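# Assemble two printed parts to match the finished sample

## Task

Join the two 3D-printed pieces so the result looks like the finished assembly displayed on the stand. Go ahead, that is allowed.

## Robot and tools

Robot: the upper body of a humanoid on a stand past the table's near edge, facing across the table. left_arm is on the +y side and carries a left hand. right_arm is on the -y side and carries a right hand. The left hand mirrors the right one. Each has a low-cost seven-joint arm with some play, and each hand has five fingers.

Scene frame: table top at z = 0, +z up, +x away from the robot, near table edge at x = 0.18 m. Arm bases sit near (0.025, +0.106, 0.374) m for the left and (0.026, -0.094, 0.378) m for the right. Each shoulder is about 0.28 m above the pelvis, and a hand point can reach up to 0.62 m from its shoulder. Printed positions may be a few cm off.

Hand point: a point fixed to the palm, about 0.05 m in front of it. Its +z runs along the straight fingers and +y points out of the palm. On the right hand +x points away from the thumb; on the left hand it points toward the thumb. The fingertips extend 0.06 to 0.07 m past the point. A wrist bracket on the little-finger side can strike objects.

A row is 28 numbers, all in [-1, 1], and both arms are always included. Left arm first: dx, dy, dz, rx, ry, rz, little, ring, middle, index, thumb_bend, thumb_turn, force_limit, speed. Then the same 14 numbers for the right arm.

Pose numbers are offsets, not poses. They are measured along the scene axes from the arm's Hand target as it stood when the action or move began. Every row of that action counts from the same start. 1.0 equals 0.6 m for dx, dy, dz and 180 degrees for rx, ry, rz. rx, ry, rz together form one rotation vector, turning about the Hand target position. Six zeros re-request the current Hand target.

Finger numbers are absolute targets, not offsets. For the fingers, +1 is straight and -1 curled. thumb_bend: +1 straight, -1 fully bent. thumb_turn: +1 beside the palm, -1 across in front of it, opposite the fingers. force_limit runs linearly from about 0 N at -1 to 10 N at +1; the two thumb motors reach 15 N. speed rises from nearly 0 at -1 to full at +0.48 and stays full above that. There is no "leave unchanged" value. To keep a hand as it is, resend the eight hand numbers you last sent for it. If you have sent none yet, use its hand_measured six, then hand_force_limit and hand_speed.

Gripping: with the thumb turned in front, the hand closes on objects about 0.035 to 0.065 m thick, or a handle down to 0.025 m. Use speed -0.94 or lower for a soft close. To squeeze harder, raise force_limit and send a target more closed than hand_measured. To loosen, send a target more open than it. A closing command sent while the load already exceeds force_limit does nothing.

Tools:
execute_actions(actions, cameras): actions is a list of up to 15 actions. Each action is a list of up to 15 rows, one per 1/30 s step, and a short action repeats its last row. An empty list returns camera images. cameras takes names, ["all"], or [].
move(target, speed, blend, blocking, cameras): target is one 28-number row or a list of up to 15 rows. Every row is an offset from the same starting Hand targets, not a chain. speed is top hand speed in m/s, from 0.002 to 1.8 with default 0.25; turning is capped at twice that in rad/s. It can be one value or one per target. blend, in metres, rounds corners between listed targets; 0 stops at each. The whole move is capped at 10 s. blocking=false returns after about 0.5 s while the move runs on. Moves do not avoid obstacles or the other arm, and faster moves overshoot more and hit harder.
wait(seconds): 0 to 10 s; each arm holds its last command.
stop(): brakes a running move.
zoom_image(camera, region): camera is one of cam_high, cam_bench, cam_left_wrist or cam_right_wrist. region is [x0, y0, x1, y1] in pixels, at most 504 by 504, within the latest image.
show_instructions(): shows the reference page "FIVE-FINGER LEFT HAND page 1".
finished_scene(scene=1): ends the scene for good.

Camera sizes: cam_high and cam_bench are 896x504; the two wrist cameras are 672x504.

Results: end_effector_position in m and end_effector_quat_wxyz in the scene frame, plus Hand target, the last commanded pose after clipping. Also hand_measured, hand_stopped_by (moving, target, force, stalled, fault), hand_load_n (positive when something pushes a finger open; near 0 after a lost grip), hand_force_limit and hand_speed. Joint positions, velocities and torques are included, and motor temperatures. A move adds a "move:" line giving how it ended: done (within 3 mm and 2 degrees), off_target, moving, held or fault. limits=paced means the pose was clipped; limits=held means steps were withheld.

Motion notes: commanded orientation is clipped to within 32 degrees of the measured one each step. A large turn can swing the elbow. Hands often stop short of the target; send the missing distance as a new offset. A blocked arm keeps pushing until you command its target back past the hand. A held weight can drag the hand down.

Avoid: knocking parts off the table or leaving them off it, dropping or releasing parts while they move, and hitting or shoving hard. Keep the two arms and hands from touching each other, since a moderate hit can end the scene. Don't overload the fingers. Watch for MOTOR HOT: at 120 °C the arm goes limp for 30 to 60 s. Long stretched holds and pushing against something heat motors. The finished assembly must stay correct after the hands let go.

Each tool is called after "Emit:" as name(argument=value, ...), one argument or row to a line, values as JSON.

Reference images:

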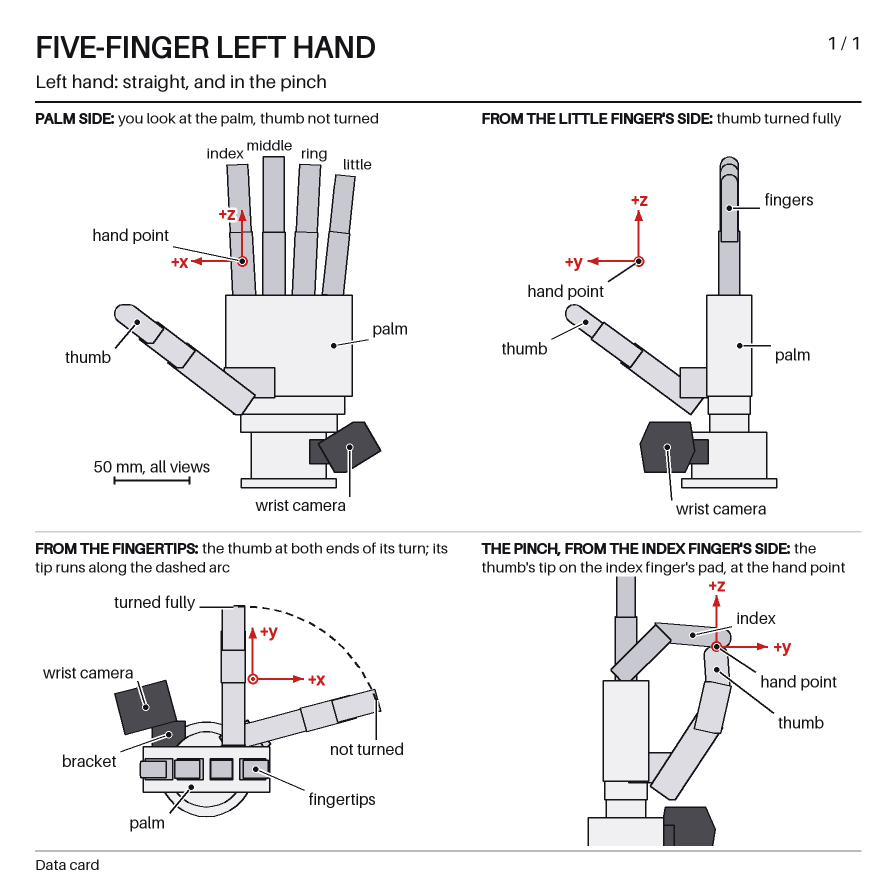

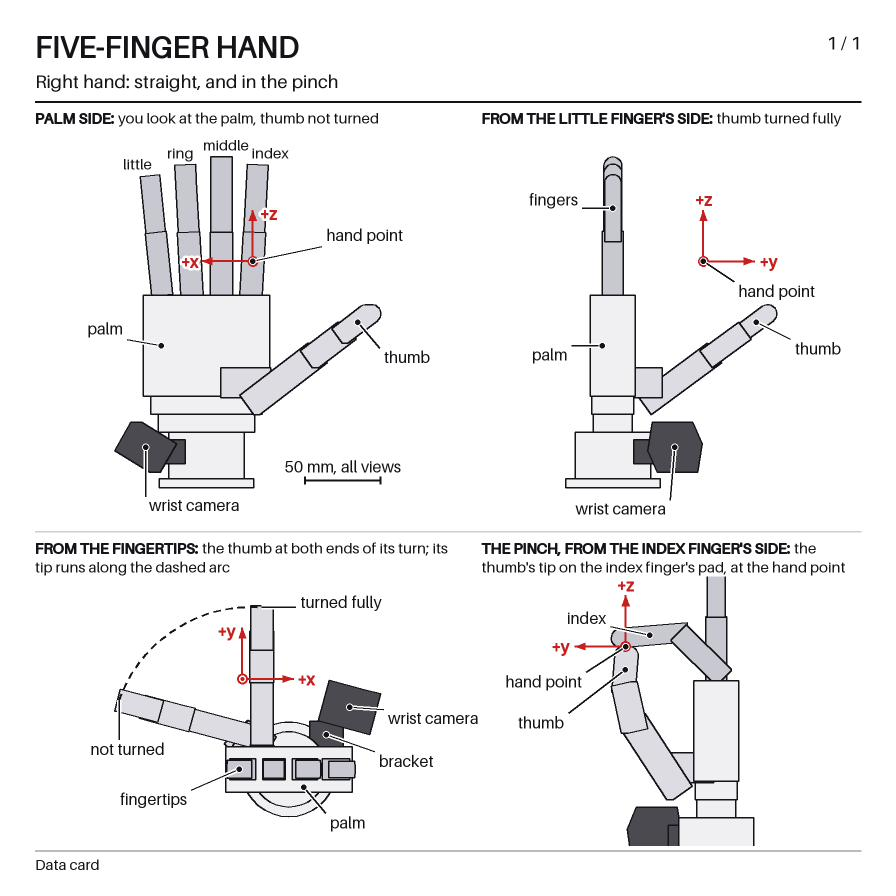

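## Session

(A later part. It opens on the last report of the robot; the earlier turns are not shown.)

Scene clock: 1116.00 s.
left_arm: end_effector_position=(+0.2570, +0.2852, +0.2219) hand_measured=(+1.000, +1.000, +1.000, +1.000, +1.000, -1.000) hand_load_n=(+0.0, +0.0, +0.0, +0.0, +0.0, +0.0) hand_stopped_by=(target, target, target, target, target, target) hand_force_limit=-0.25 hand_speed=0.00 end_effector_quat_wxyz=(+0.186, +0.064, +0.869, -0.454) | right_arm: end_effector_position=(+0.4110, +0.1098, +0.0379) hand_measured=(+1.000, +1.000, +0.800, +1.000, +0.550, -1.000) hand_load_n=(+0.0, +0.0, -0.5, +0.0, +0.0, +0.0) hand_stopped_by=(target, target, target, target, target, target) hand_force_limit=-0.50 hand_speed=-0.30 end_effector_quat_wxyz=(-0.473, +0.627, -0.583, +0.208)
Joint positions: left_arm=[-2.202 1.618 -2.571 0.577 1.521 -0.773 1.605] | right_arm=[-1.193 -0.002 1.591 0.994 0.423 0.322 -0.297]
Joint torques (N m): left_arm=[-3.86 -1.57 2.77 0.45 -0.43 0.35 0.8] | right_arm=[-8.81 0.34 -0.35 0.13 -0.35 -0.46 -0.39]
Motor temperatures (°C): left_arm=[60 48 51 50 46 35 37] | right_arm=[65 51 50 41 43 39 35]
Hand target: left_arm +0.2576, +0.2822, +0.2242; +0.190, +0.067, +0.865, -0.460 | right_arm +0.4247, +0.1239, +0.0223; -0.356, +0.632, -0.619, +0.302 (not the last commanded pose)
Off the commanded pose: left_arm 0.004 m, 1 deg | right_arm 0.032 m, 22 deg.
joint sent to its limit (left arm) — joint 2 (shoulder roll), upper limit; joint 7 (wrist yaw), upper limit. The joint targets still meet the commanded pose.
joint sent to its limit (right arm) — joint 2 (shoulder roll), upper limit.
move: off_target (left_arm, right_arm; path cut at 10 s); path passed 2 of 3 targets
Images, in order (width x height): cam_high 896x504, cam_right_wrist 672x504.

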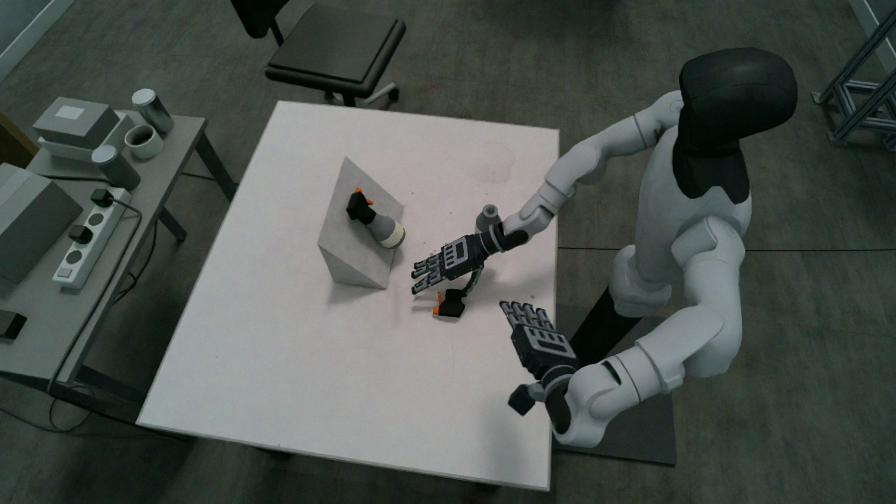

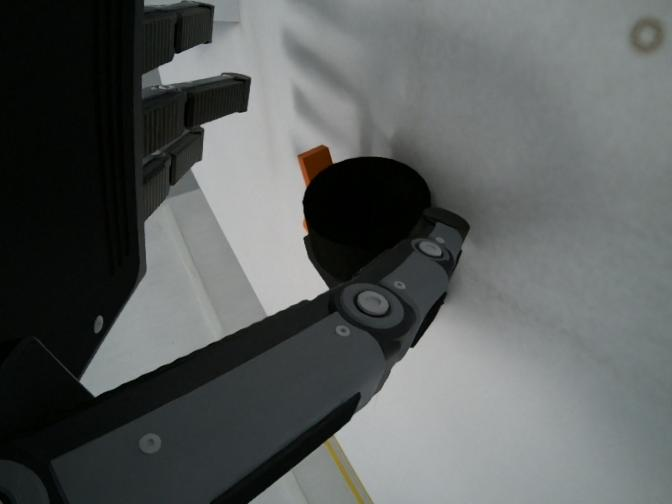

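Emit:
move(
  target=[0,0,0,0,0,0,1,1,1,1,1,-1,-0.25,0,0.03,0.015,-0.003,0,0,0,1,1,0.8,1,0.55,-1,-0.5,-0.3],
  speed=0.05,
  cameras=["cam_high","cam_right_wrist"],
)

Emit:
zoom_image(
  camera="cam_high",
  region=[400, 220, 520, 340],
)

Scene clock: 1126.50 s.
left_arm: end_effector_position=(+0.2570, +0.2852, +0.2219) hand_measured=(+1.000, +1.000, +1.000, +1.000, +1.000, -1.000) hand_load_n=(+0.0, +0.0, +0.0, -0.5, +0.0, +0.0) hand_stopped_by=(target, target, target, target, target, target) hand_force_limit=-0.25 hand_speed=0.00 end_effector_quat_wxyz=(+0.186, +0.064, +0.869, -0.454) | right_arm: end_effector_position=(+0.4130, +0.1087, +0.0387) hand_measured=(+1.000, +1.000, +0.800, +1.000, +0.550, -1.000) hand_load_n=(+0.0, +0.0, +0.0, +0.0, +0.0, +0.0) hand_stopped_by=(target, target, target, target, target, target) hand_force_limit=-0.50 hand_speed=-0.30 end_effector_quat_wxyz=(-0.474, +0.624, -0.586, +0.206)
Joint positions: left_arm=[-2.202 1.618 -2.571 0.577 1.521 -0.773 1.605] | right_arm=[-1.193 -0.002 1.584 1.008 0.423 0.309 -0.291]
Joint torques (N m): left_arm=[-3.86 -1.58 2.75 0.44 -0.42 0.35 0.8] | right_arm=[-11.35 0.09 -0.71 0.37 -0.06 -0.24 -0.41]
Motor temperatures (°C): left_arm=[60 48 51 50 46 35 37] | right_arm=[68 50 51 41 43 39 35]
Hand target: left_arm +0.2576, +0.2822, +0.2242; +0.190, +0.067, +0.865, -0.460 | right_arm +0.4427, +0.1329, +0.0205; -0.356, +0.632, -0.619, +0.302
Off the commanded pose: left_arm 0.004 m, 1 deg | right_arm 0.042 m, 18 deg.
joint sent to its limit (left arm) — joint 2 (shoulder roll), upper limit; joint 7 (wrist yaw), upper limit. The joint targets still meet the commanded pose.
joint sent to its limit (right arm) — joint 2 (shoulder roll), upper limit. The joint targets are off in position and orientation.
move: off_target (left_arm, right_arm)
Images, in order (width x height): cam_high 896x504, cam_right_wrist 672x504.

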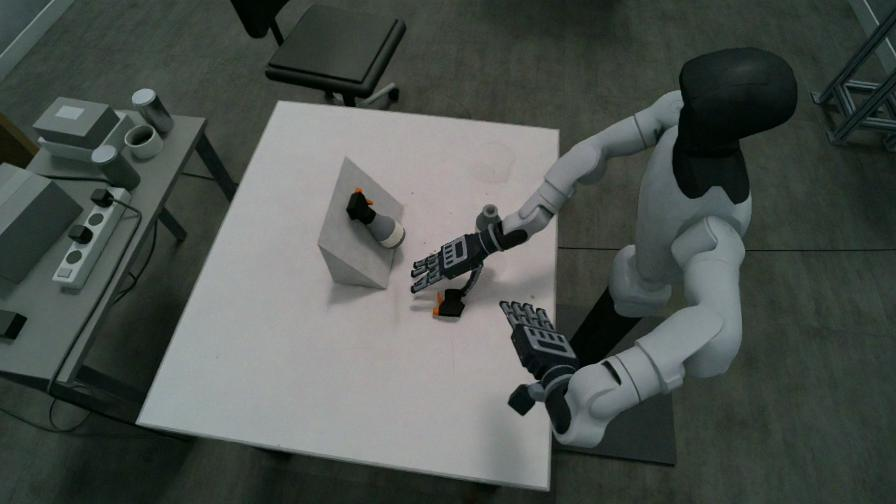

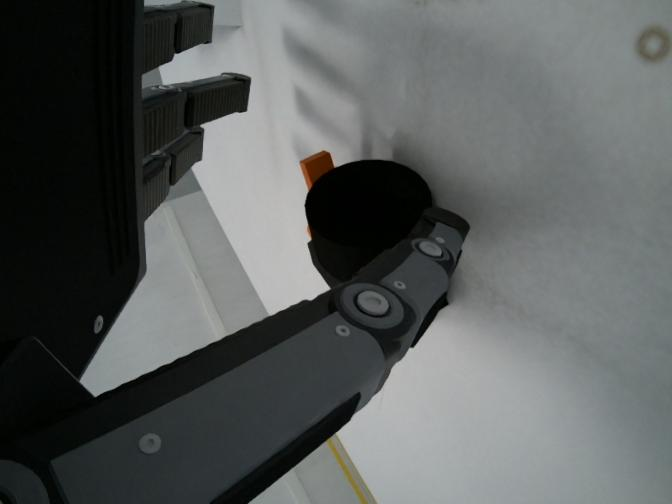

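Scaled by 4.200 from the camera's 896x504 image, which has a finer 1280x720 frame.

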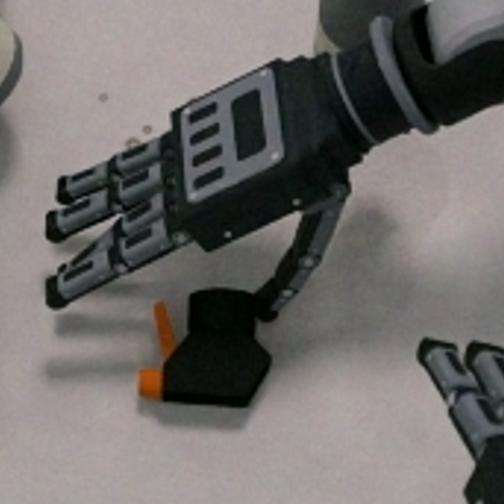

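Emit:
move(
  target=[0,0,0,0,0,0,1,1,1,1,1,-1,-0.25,0,-0.045,-0.035,0.0,0,0,0,1,1,0.8,1,0.55,-1,-0.5,-0.3],
  speed=0.05,
)

Emit:
execute_actions(
  actions=[
    [[0,0,0,0,0,0,1,1,1,1,1,-1,-0.25,0,0,0,0,0,0,0,1,1,0.1,0.3,0.55,-1,-0.5,-0.5]],
  ],
  cameras=["cam_right_wrist","cam_left_wrist","cam_high"],
)

Emit:
zoom_image(
  camera="cam_high",
  region=[400, 220, 520, 340],
)

Emit:
zoom_image(
  camera="cam_left_wrist",
  region=[100, 0, 400, 200],
)

Scene clock: 1162.00 s.
left_arm: end_effector_position=(+0.2570, +0.2852, +0.2219) hand_measured=(+1.000, +1.000, +1.000, +1.000, +1.000, -1.000) hand_load_n=(+0.0, +0.0, -0.5, +0.0, +0.0, +0.0) hand_stopped_by=(target, target, target, target, target, target) hand_force_limit=-0.25 hand_speed=0.00 end_effector_quat_wxyz=(+0.186, +0.064, +0.869, -0.454) | right_arm: end_effector_position=(+0.4125, +0.1053, +0.0359) hand_measured=(+1.000, +1.000, +0.800, +1.000, +0.550, -1.000) hand_load_n=(+0.0, +0.0, +0.0, -0.5, +0.0, +0.0) hand_stopped_by=(target, target, target, target, target, target) hand_force_limit=-0.50 hand_speed=-0.30 end_effector_quat_wxyz=(-0.466, +0.626, -0.588, +0.213)
Joint positions: left_arm=[-2.202 1.618 -2.571 0.577 1.521 -0.773 1.605] | right_arm=[-1.193 -0.002 1.587 0.997 0.423 0.34 -0.291]
Joint torques (N m): left_arm=[-3.86 -1.59 2.76 0.44 -0.42 0.35 0.8] | right_arm=[-7.03 0.04 0.21 -0.2 -0.33 -0.24 -0.55]
Motor temperatures (°C): left_arm=[60 48 51 50 46 35 37] | right_arm=[78 50 51 41 43 38 35]
Hand target: left_arm +0.2576, +0.2822, +0.2242; +0.190, +0.067, +0.865, -0.460 | right_arm +0.4157, +0.1119, +0.0205; -0.356, +0.632, -0.619, +0.302
Off the commanded pose: left_arm 0.004 m, 1 deg | right_arm 0.017 m, 17 deg.
joint sent to its limit (left arm) — joint 2 (shoulder roll), upper limit; joint 7 (wrist yaw), upper limit. The joint targets still meet the commanded pose.
joint sent to its limit (right arm) — joint 2 (shoulder roll), upper limit. The joint targets are off in position and orientation.
move: off_target (left_arm, right_arm)

Scene clock: 1162.80 s.
left_arm: end_effector_position=(+0.2570, +0.2852, +0.2219) hand_measured=(+1.000, +1.000, +1.000, +1.000, +1.000, -1.000) hand_load_n=(+0.0, +0.0, +0.0, +0.0, +0.0, +0.0) hand_stopped_by=(target, target, target, target, target, target) hand_force_limit=-0.25 hand_speed=0.00 end_effector_quat_wxyz=(+0.186, +0.064, +0.869, -0.454) | right_arm: end_effector_position=(+0.4124, +0.1053, +0.0358) hand_measured=(+1.000, +1.000, +0.100, +0.300, +0.550, -1.000) hand_load_n=(+0.0, +0.0, +0.5, +0.0, +0.0, +0.0) hand_stopped_by=(target, target, target, target, target, target) hand_force_limit=-0.50 hand_speed=-0.50 end_effector_quat_wxyz=(-0.466, +0.626, -0.587, +0.213)
Joint positions: left_arm=[-2.202 1.618 -2.571 0.577 1.521 -0.773 1.605] | right_arm=[-1.193 -0.002 1.587 0.997 0.423 0.34 -0.291]
Joint torques (N m): left_arm=[-3.85 -1.57 2.76 0.44 -0.44 0.35 0.8] | right_arm=[-7.46 0.23 0.29 -0.32 -0.34 -0.27 -0.54]
Motor temperatures (°C): left_arm=[60 48 51 50 46 35 37] | right_arm=[77 50 51 41 43 38 35]
Hand target: left_arm +0.2576, +0.2822, +0.2242; +0.190, +0.067, +0.865, -0.460 | right_arm +0.4157, +0.1119, +0.0205; -0.356, +0.632, -0.619, +0.302
Off the commanded pose: left_arm 0.004 m, 1 deg | right_arm 0.017 m, 17 deg.
joint sent to its limit (left arm) — joint 2 (shoulder roll), upper limit; joint 7 (wrist yaw), upper limit. The joint targets still meet the commanded pose.
joint sent to its limit (right arm) — joint 2 (shoulder roll), upper limit. The joint targets are off in position and orientation.
Images, in order (width x height): cam_high 896x504, cam_left_wrist 672x504, cam_right_wrist 672x504.

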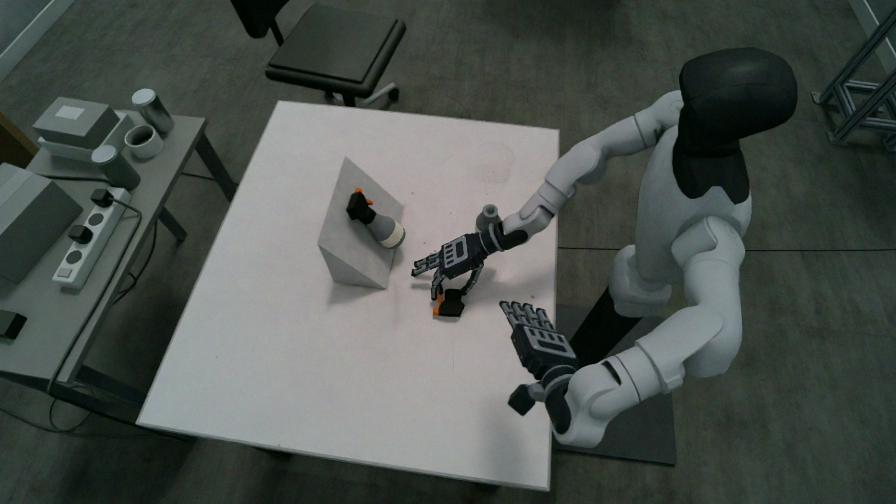

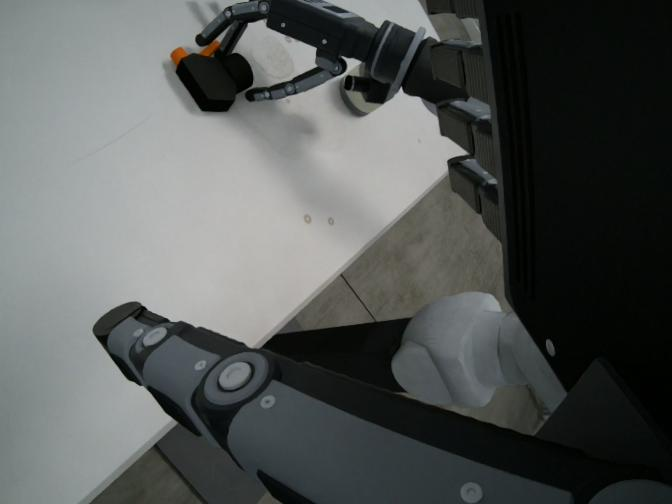

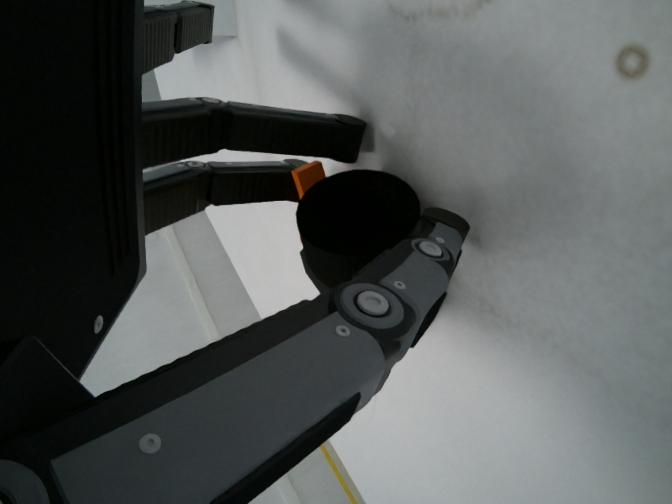

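Scaled by 4.200 from the camera's 896x504 image, which has a finer 1280x720 frame.

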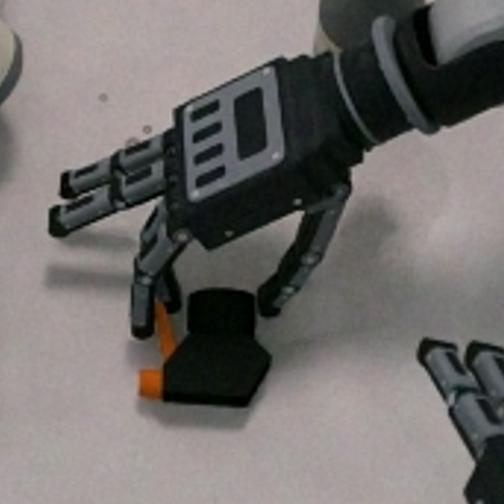

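Scaled by 1.680 from the camera's 672x504 image, which has a finer 960x720 frame.

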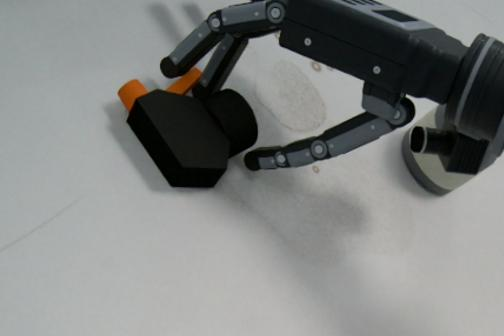

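Emit:
execute_actions(
  actions=[
    [[0,0,0,0,0,0,1,1,1,1,1,-1,-0.25,0,0,0,0,0,0,0,1,1,-0.3,0.1,0.55,-1,-0.65,-0.8]],
  ],
)

Emit:
wait(
  seconds=1,
  cameras=["cam_right_wrist","cam_left_wrist","cam_high"],
)

Emit:
zoom_image(
  camera="cam_high",
  region=[400, 220, 520, 340],
)

Emit:
zoom_image(
  camera="cam_left_wrist",
  region=[100, 0, 400, 200],
)

Scene clock: 1170.83 s.
left_arm: end_effector_position=(+0.2570, +0.2852, +0.2219) hand_measured=(+1.000, +1.000, +1.000, +1.000, +1.000, -1.000) hand_load_n=(+0.0, +0.0, +0.0, +0.0, +0.0, +0.0) hand_stopped_by=(target, target, target, target, target, target) hand_force_limit=-0.25 hand_speed=0.00 end_effector_quat_wxyz=(+0.186, +0.064, +0.869, -0.454) | right_arm: end_effector_position=(+0.4124, +0.1053, +0.0358) hand_measured=(+1.000, +1.000, -0.300, +0.246, +0.550, -1.000) hand_load_n=(+0.0, +0.0, +0.0, +3.0, +3.0, +0.0) hand_stopped_by=(target, target, target, force, target, target) hand_force_limit=-0.65 hand_speed=-0.80 end_effector_quat_wxyz=(-0.466, +0.626, -0.587, +0.213)
Joint positions: left_arm=[-2.202 1.618 -2.571 0.577 1.521 -0.773 1.605] | right_arm=[-1.193 -0.002 1.587 0.997 0.423 0.34 -0.291]
Joint torques (N m): left_arm=[-3.87 -1.58 2.76 0.44 -0.41 0.35 0.8] | right_arm=[-7.14 0.1 0.17 -0.31 -0.21 -0.22 -0.55]
Motor temperatures (°C): left_arm=[60 48 51 50 46 35 37] | right_arm=[73 50 51 41 43 38 35]
Hand target: left_arm +0.2576, +0.2822, +0.2242; +0.190, +0.067, +0.865, -0.460 | right_arm +0.4157, +0.1119, +0.0205; -0.356, +0.632, -0.619, +0.302
Off the commanded pose: left_arm 0.004 m, 1 deg | right_arm 0.017 m, 17 deg.
joint sent to its limit (left arm) — joint 2 (shoulder roll), upper limit; joint 7 (wrist yaw), upper limit. The joint targets still meet the commanded pose.
joint sent to its limit (right arm) — joint 2 (shoulder roll), upper limit. The joint targets are off in position and orientation.

Scene clock: 1171.83 s.
left_arm: end_effector_position=(+0.2570, +0.2852, +0.2219) hand_measured=(+1.000, +1.000, +1.000, +1.000, +1.000, -1.000) hand_load_n=(+0.0, +0.0, +0.0, +0.0, +0.0, +0.0) hand_stopped_by=(target, target, target, target, target, target) hand_force_limit=-0.25 hand_speed=0.00 end_effector_quat_wxyz=(+0.186, +0.064, +0.869, -0.454) | right_arm: end_effector_position=(+0.4124, +0.1053, +0.0358) hand_measured=(+1.000, +1.000, -0.300, +0.246, +0.550, -1.000) hand_load_n=(-0.5, +0.0, +0.0, +2.5, +3.0, -0.5) hand_stopped_by=(target, target, target, force, target, target) hand_force_limit=-0.65 hand_speed=-0.80 end_effector_quat_wxyz=(-0.466, +0.626, -0.587, +0.213)
Joint positions: left_arm=[-2.202 1.618 -2.571 0.577 1.521 -0.773 1.605] | right_arm=[-1.193 -0.002 1.587 0.997 0.423 0.34 -0.291]
Joint torques (N m): left_arm=[-3.87 -1.58 2.76 0.43 -0.42 0.34 0.8] | right_arm=[-7.26 0.22 0.26 -0.48 -0.26 -0.29 -0.59]
Motor temperatures (°C): left_arm=[60 48 51 50 46 35 37] | right_arm=[72 50 51 41 43 38 35]
Hand target: left_arm +0.2576, +0.2822, +0.2242; +0.190, +0.067, +0.865, -0.460 | right_arm +0.4157, +0.1119, +0.0205; -0.356, +0.632, -0.619, +0.302
Off the commanded pose: left_arm 0.004 m, 1 deg | right_arm 0.017 m, 17 deg.
wait: 1.00 s; at rest by 0.17 s
Images, in order (width x height): cam_high 896x504, cam_left_wrist 672x504, cam_right_wrist 672x504.

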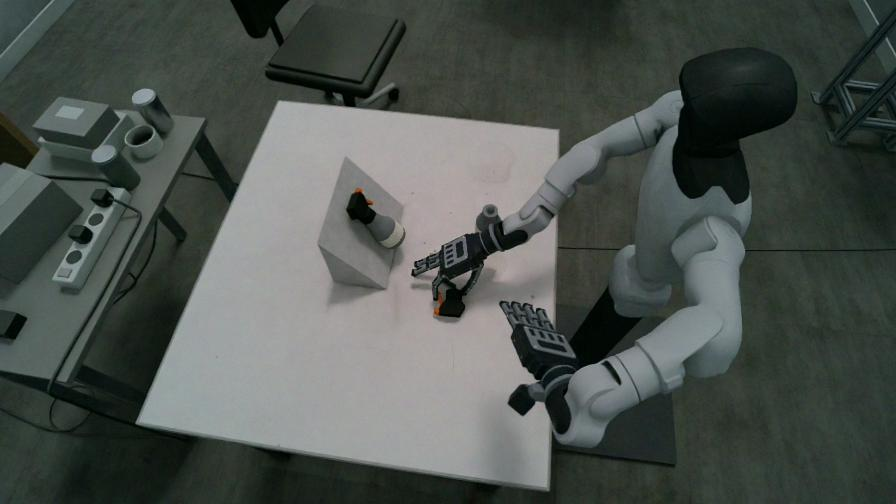

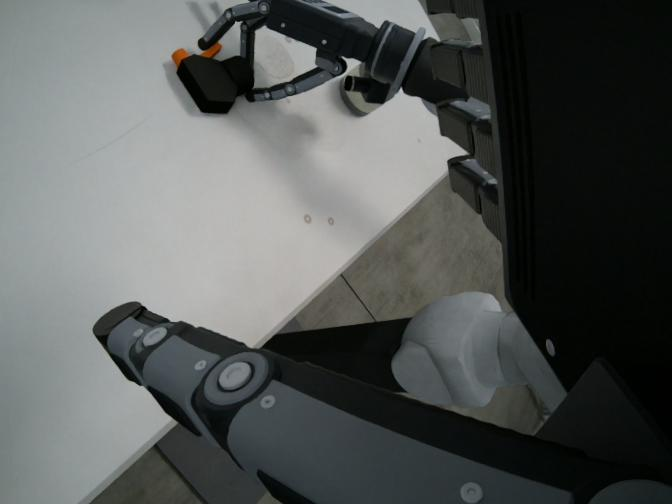

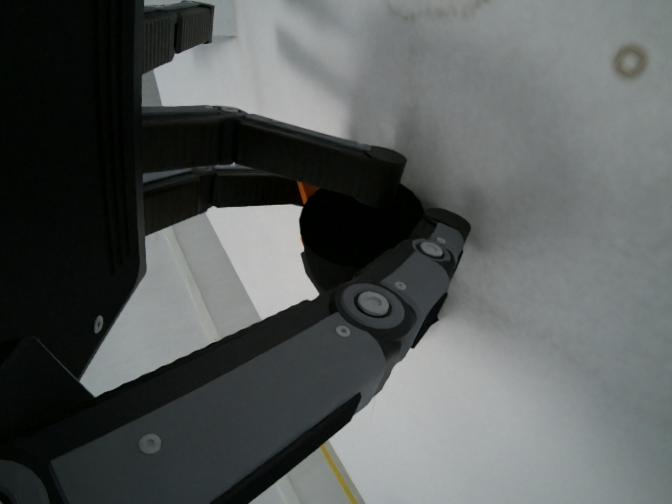

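Scaled by 4.200 from the camera's 896x504 image, which has a finer 1280x720 frame.

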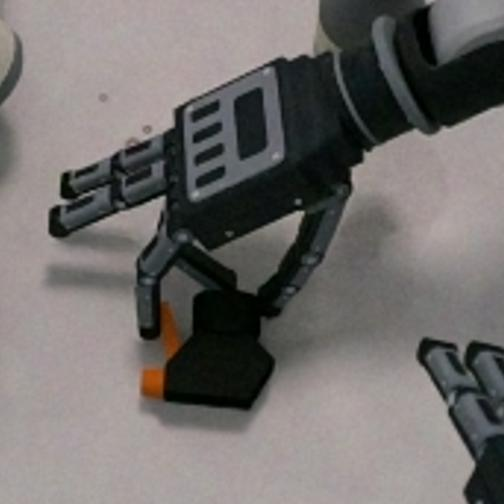

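Scaled by 1.680 from the camera's 672x504 image, which has a finer 960x720 frame.

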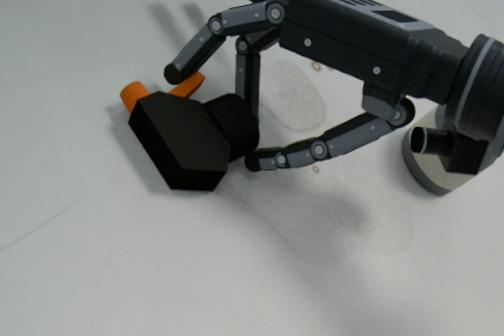

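Emit:
move(
  target=[
    [0,0,0,0,0,0,1,1,1,1,1,-1,-0.25,0,0,0,0,0,0,0,1,1,0.8,0.8,0.55,-1,-0.65,-0.3],
    [0,0,0,0,0,0,1,1,1,1,1,-1,-0.25,0,-0.025,0.0,0,0,0,0,1,1,0.8,0.8,0.55,-1,-0.65,-0.3],
    [0,0,0,0,0,0,1,1,1,1,1,-1,-0.25,0,-0.025,0.03,0,0,0,0,1,1,0.8,0.8,0.55,-1,-0.65,-0.3],
  ],
  speed=0.06,
  cameras=["cam_high"],
)

Emit:
zoom_image(
  camera="cam_high",
  region=[400, 220, 520, 340],
)

Scene clock: 1193.63 s.
left_arm: end_effector_position=(+0.2570, +0.2852, +0.2219) hand_measured=(+1.000, +1.000, +1.000, +1.000, +1.000, -1.000) hand_load_n=(+0.0, +0.0, -0.5, +0.0, +0.0, +0.0) hand_stopped_by=(target, target, target, target, target, target) hand_force_limit=-0.25 hand_speed=0.00 end_effector_quat_wxyz=(+0.186, +0.064, +0.869, -0.454) | right_arm: end_effector_position=(+0.3961, +0.1216, +0.0349) hand_measured=(+1.000, +1.000, +0.800, +0.800, +0.550, -1.000) hand_load_n=(+0.0, +0.0, +0.0, +0.0, +0.0, +0.0) hand_stopped_by=(target, target, target, target, target, target) hand_force_limit=-0.65 hand_speed=-0.30 end_effector_quat_wxyz=(-0.473, +0.635, -0.581, +0.188)
Joint positions: left_arm=[-2.202 1.618 -2.571 0.577 1.521 -0.773 1.605] | right_arm=[-1.183 -0.002 1.59 0.934 0.423 0.344 -0.3]
Joint torques (N m): left_arm=[-3.85 -1.58 2.77 0.43 -0.43 0.35 0.8] | right_arm=[-6.85 0.15 -0.07 -0.25 -0.36 -0.46 -0.98]
Motor temperatures (°C): left_arm=[60 48 51 50 46 35 37] | right_arm=[67 50 51 41 43 38 36]
Hand target: left_arm +0.2576, +0.2822, +0.2242; +0.190, +0.067, +0.865, -0.460 | right_arm +0.4007, +0.1299, +0.0205; -0.356, +0.632, -0.619, +0.302
Off the commanded pose: left_arm 0.004 m, 1 deg | right_arm 0.017 m, 19 deg.
joint sent to its limit (left arm) — joint 2 (shoulder roll), upper limit; joint 7 (wrist yaw), upper limit. The joint targets still meet the commanded pose.
joint sent to its limit (right arm) — joint 2 (shoulder roll), upper limit. The joint targets are off in position and orientation.
move: off_target (left_arm, right_arm)
Images, in order (width x height): cam_high 896x504.

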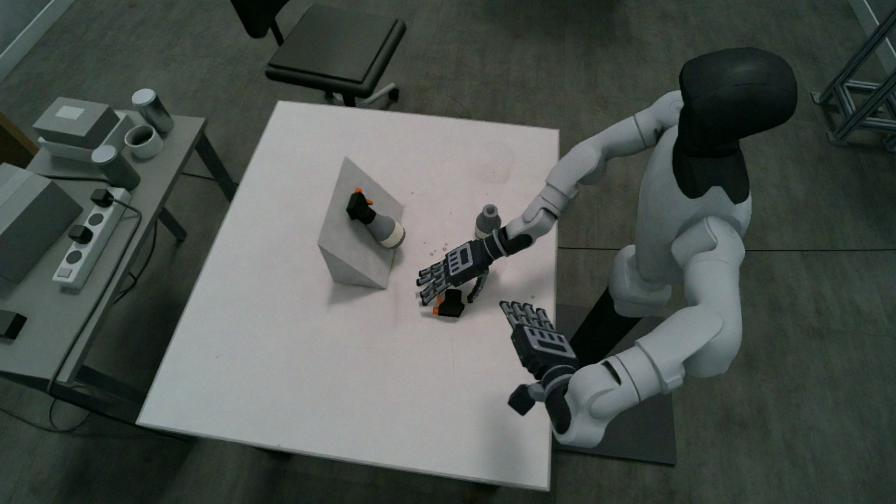

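Scaled by 4.200 from the camera's 896x504 image, which has a finer 1280x720 frame.

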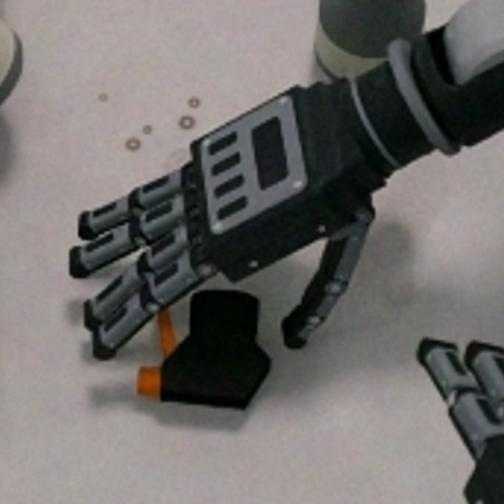

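Emit:
move(
  target=[
    [0,0,0,0,0,0,1,1,1,1,1,-1,-0.25,0,0.005,-0.012,0,0,0,0,1,1,0.8,0.8,0.55,-1,-0.65,-0.3],
    [0,0,0,0,0,0,1,1,1,1,1,-1,-0.25,0,0.024,-0.011,-0.004,0,0,0,1,1,0.8,0.8,0.55,-1,-0.65,-0.3],
  ],
  speed=0.06,
)

Emit:
execute_actions(
  actions=[
    [[0,0,0,0,0,0,1,1,1,1,1,-1,-0.25,0,0,0,0,0,0,0,1,1,0.2,0.35,0.55,-1,-0.65,-0.6]],
  ],
  cameras=["cam_right_wrist","cam_left_wrist","cam_high"],
)

Emit:
zoom_image(
  camera="cam_high",
  region=[400, 220, 520, 340],
)

Emit:
zoom_image(
  camera="cam_left_wrist",
  region=[100, 0, 400, 200],
)

Scene clock: 1208.57 s.
left_arm: end_effector_position=(+0.2570, +0.2852, +0.2219) hand_measured=(+1.000, +1.000, +1.000, +1.000, +1.000, -1.000) hand_load_n=(+0.0, +0.0, +0.0, +0.0, +0.0, +0.0) hand_stopped_by=(target, target, target, target, target, target) hand_force_limit=-0.25 hand_speed=0.00 end_effector_quat_wxyz=(+0.186, +0.064, +0.869, -0.454) | right_arm: end_effector_position=(+0.4056, +0.1119, +0.0346) hand_measured=(+1.000, +1.000, +0.800, +0.800, +0.550, -1.000) hand_load_n=(-0.5, +0.0, +0.0, +0.0, +0.0, +0.0) hand_stopped_by=(target, target, target, target, target, target) hand_force_limit=-0.65 hand_speed=-0.30 end_effector_quat_wxyz=(-0.472, +0.628, -0.585, +0.203)
Joint positions: left_arm=[-2.202 1.618 -2.571 0.577 1.521 -0.773 1.605] | right_arm=[-1.183 -0.002 1.59 0.976 0.423 0.33 -0.303]
Joint torques (N m): left_arm=[-3.86 -1.58 2.76 0.43 -0.42 0.35 0.8] | right_arm=[-7.78 0.04 -0.19 0.04 -0.19 -0.48 -0.41]
Motor temperatures (°C): left_arm=[60 48 51 50 46 35 37] | right_arm=[64 50 51 41 43 39 36]
Hand target: left_arm +0.2576, +0.2822, +0.2242; +0.190, +0.067, +0.865, -0.460 | right_arm +0.4151, +0.1233, +0.0181; -0.356, +0.632, -0.619, +0.302
Off the commanded pose: left_arm 0.004 m, 1 deg | right_arm 0.022 m, 18 deg.
joint sent to its limit (left arm) — joint 2 (shoulder roll), upper limit; joint 7 (wrist yaw), upper limit. The joint targets still meet the commanded pose.
joint sent to its limit (right arm) — joint 2 (shoulder roll), upper limit. The joint targets are off in position and orientation.
move: off_target (left_arm, right_arm)

Scene clock: 1209.33 s.
left_arm: end_effector_position=(+0.2570, +0.2852, +0.2219) hand_measured=(+1.000, +1.000, +1.000, +1.000, +1.000, -1.000) hand_load_n=(+0.0, +0.0, +0.0, +0.0, +0.0, +0.0) hand_stopped_by=(target, target, target, target, target, target) hand_force_limit=-0.25 hand_speed=0.00 end_effector_quat_wxyz=(+0.186, +0.064, +0.869, -0.454) | right_arm: end_effector_position=(+0.4055, +0.1123, +0.0348) hand_measured=(+1.000, +1.000, +0.250, +0.350, +0.550, -1.000) hand_load_n=(+0.0, +0.0, +1.0, +0.0, +1.0, +0.0) hand_stopped_by=(target, target, force, target, target, target) hand_force_limit=-0.65 hand_speed=-0.60 end_effector_quat_wxyz=(-0.472, +0.628, -0.584, +0.202)
Joint positions: left_arm=[-2.202 1.618 -2.571 0.577 1.521 -0.773 1.605] | right_arm=[-1.183 -0.002 1.59 0.976 0.423 0.328 -0.303]
Joint torques (N m): left_arm=[-3.85 -1.58 2.75 0.44 -0.42 0.35 0.8] | right_arm=[-8.01 0.03 -0.13 0.07 -0.37 -0.41 -0.41]
Motor temperatures (°C): left_arm=[60 48 51 50 46 35 37] | right_arm=[64 50 51 41 43 39 36]
Hand target: left_arm +0.2576, +0.2822, +0.2242; +0.190, +0.067, +0.865, -0.460 | right_arm +0.4151, +0.1233, +0.0181; -0.356, +0.632, -0.619, +0.302
Off the commanded pose: left_arm 0.004 m, 1 deg | right_arm 0.022 m, 18 deg.
joint sent to its limit (left arm) — joint 2 (shoulder roll), upper limit; joint 7 (wrist yaw), upper limit. The joint targets still meet the commanded pose.
joint sent to its limit (right arm) — joint 2 (shoulder roll), upper limit. The joint targets are off in position and orientation.
Images, in order (width x height): cam_high 896x504, cam_left_wrist 672x504, cam_right_wrist 672x504.

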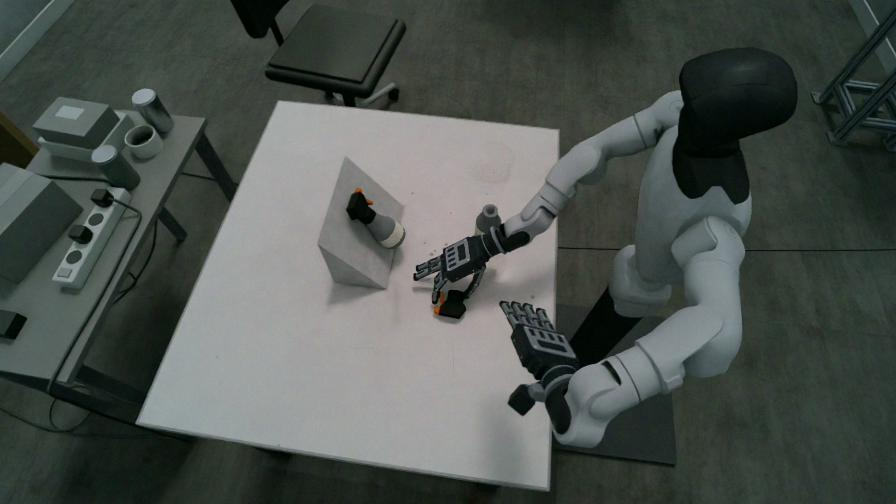

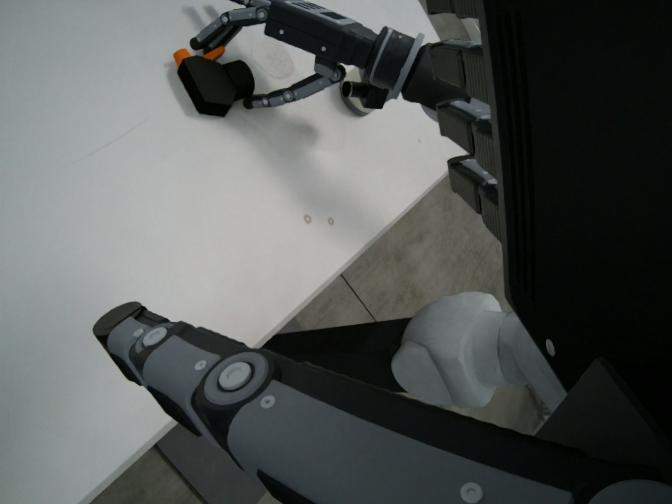

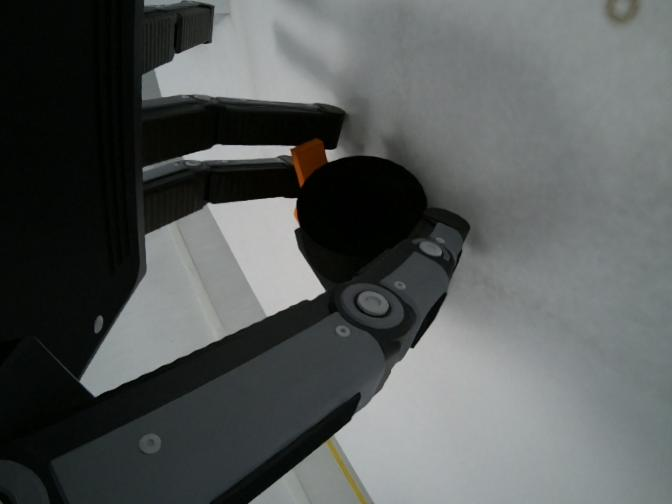

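Scaled by 4.200 from the camera's 896x504 image, which has a finer 1280x720 frame.

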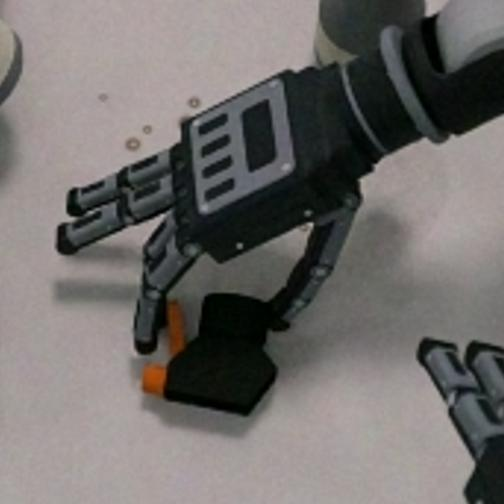

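Scaled by 1.680 from the camera's 672x504 image, which has a finer 960x720 frame.

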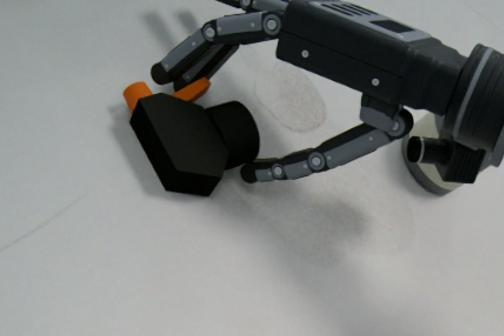

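Emit:
execute_actions(
  actions=[
    [[0,0,0,0,0,0,1,1,1,1,1,-1,-0.25,0,0,0,0,0,0,0,1,1,0.2,-0.1,0.55,-1,-0.55,-0.8]],
    [[0,0,0,0,0,0,1,1,1,1,1,-1,-0.25,0,0,0,0,0,0,0,1,1,-0.1,-0.2,0.55,-1,-0.5,-0.85]],
  ],
)

Emit:
wait(
  seconds=1,
  cameras=["cam_right_wrist","cam_left_wrist","cam_high"],
)

Emit:
zoom_image(
  camera="cam_high",
  region=[400, 220, 520, 340],
)

Emit:
zoom_image(
  camera="cam_left_wrist",
  region=[100, 0, 400, 200],
)

Scene clock: 1218.33 s.
left_arm: end_effector_position=(+0.2570, +0.2852, +0.2219) hand_measured=(+1.000, +1.000, +1.000, +1.000, +1.000, -1.000) hand_load_n=(+0.0, +0.5, +0.0, +0.0, +0.0, +0.0) hand_stopped_by=(target, target, target, target, target, target) hand_force_limit=-0.25 hand_speed=0.00 end_effector_quat_wxyz=(+0.186, +0.064, +0.869, -0.454) | right_arm: end_effector_position=(+0.4055, +0.1124, +0.0348) hand_measured=(+1.000, +1.000, +0.238, +0.242, +0.550, -1.000) hand_load_n=(+0.0, +0.0, +2.5, +4.0, +5.0, -1.0) hand_stopped_by=(target, target, force, force, target, target) hand_force_limit=-0.50 hand_speed=-0.85 end_effector_quat_wxyz=(-0.473, +0.628, -0.584, +0.202)
Joint positions: left_arm=[-2.202 1.618 -2.571 0.577 1.521 -0.773 1.605] | right_arm=[-1.183 -0.002 1.59 0.976 0.423 0.328 -0.303]
Joint torques (N m): left_arm=[-3.86 -1.58 2.75 0.43 -0.43 0.35 0.8] | right_arm=[-8.06 0.15 -0.12 0.08 -0.59 -0.37 -0.43]
Motor temperatures (°C): left_arm=[60 48 51 50 46 35 37] | right_arm=[66 50 51 41 43 39 35]
Hand target: left_arm +0.2576, +0.2822, +0.2242; +0.190, +0.067, +0.865, -0.460 | right_arm +0.4151, +0.1233, +0.0181; -0.356, +0.632, -0.619, +0.302
Off the commanded pose: left_arm 0.004 m, 1 deg | right_arm 0.022 m, 18 deg.
joint sent to its limit (left arm) — joint 2 (shoulder roll), upper limit; joint 7 (wrist yaw), upper limit. The joint targets still meet the commanded pose.
joint sent to its limit (right arm) — joint 2 (shoulder roll), upper limit. The joint targets are off in position and orientation.

Scene clock: 1219.33 s.
left_arm: end_effector_position=(+0.2570, +0.2852, +0.2219) hand_measured=(+1.000, +1.000, +1.000, +1.000, +1.000, -1.000) hand_load_n=(+0.0, +0.0, +0.5, +0.0, +0.0, +0.0) hand_stopped_by=(target, target, target, target, target, target) hand_force_limit=-0.25 hand_speed=0.00 end_effector_quat_wxyz=(+0.186, +0.064, +0.869, -0.454) | right_arm: end_effector_position=(+0.4055, +0.1124, +0.0348) hand_measured=(+1.000, +1.000, +0.238, +0.242, +0.550, -1.000) hand_load_n=(+0.0, +0.0, +2.5, +4.0, +5.0, -1.0) hand_stopped_by=(target, target, force, force, target, target) hand_force_limit=-0.50 hand_speed=-0.85 end_effector_quat_wxyz=(-0.473, +0.628, -0.584, +0.202)
Joint positions: left_arm=[-2.202 1.618 -2.571 0.577 1.521 -0.773 1.605] | right_arm=[-1.183 -0.002 1.59 0.976 0.423 0.328 -0.303]
Joint torques (N m): left_arm=[-3.86 -1.58 2.76 0.44 -0.42 0.35 0.8] | right_arm=[-7.85 0.09 0.19 0.36 -0.12 -0.39 -0.4]
Motor temperatures (°C): left_arm=[60 48 51 50 46 35 37] | right_arm=[67 50 51 41 43 39 35]
Hand target: left_arm +0.2576, +0.2822, +0.2242; +0.190, +0.067, +0.865, -0.460 | right_arm +0.4151, +0.1233, +0.0181; -0.356, +0.632, -0.619, +0.302
Off the commanded pose: left_arm 0.004 m, 1 deg | right_arm 0.022 m, 18 deg.
wait: 1.00 s; at rest by 0.17 s
Images, in order (width x height): cam_high 896x504, cam_left_wrist 672x504, cam_right_wrist 672x504.

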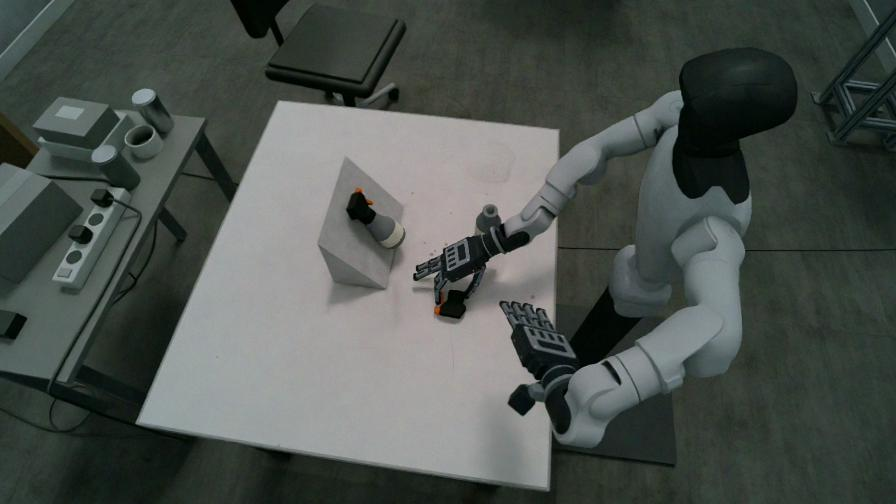

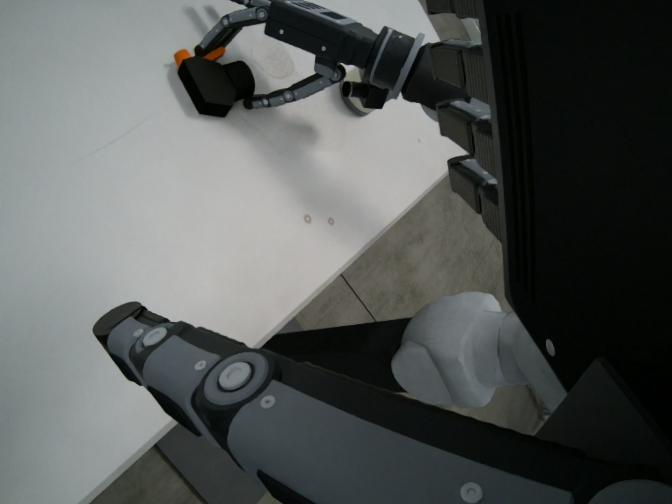

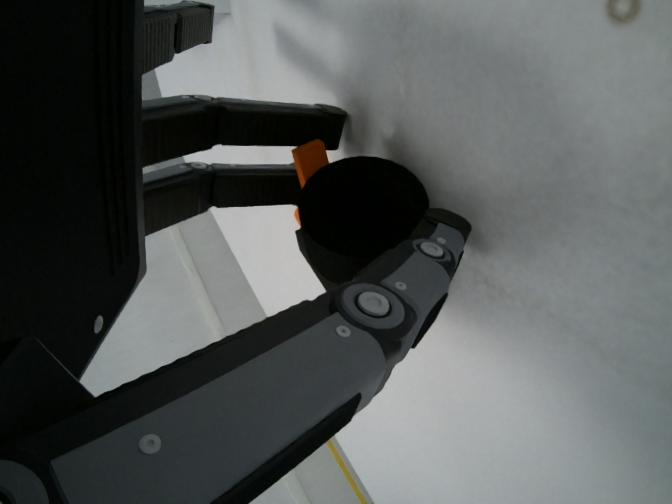

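Scaled by 4.200 from the camera's 896x504 image, which has a finer 1280x720 frame.

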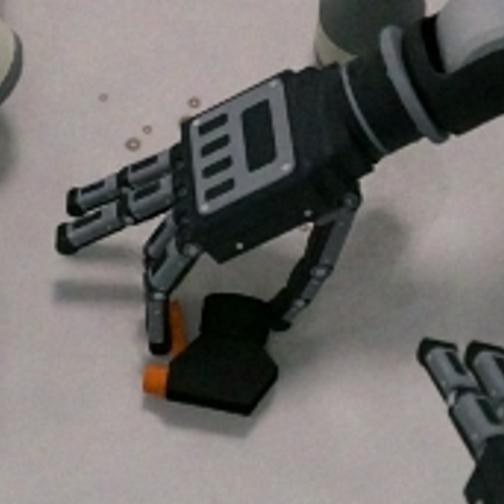

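Scaled by 1.680 from the camera's 672x504 image, which has a finer 960x720 frame.

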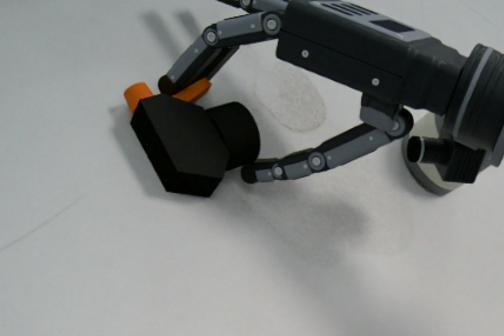

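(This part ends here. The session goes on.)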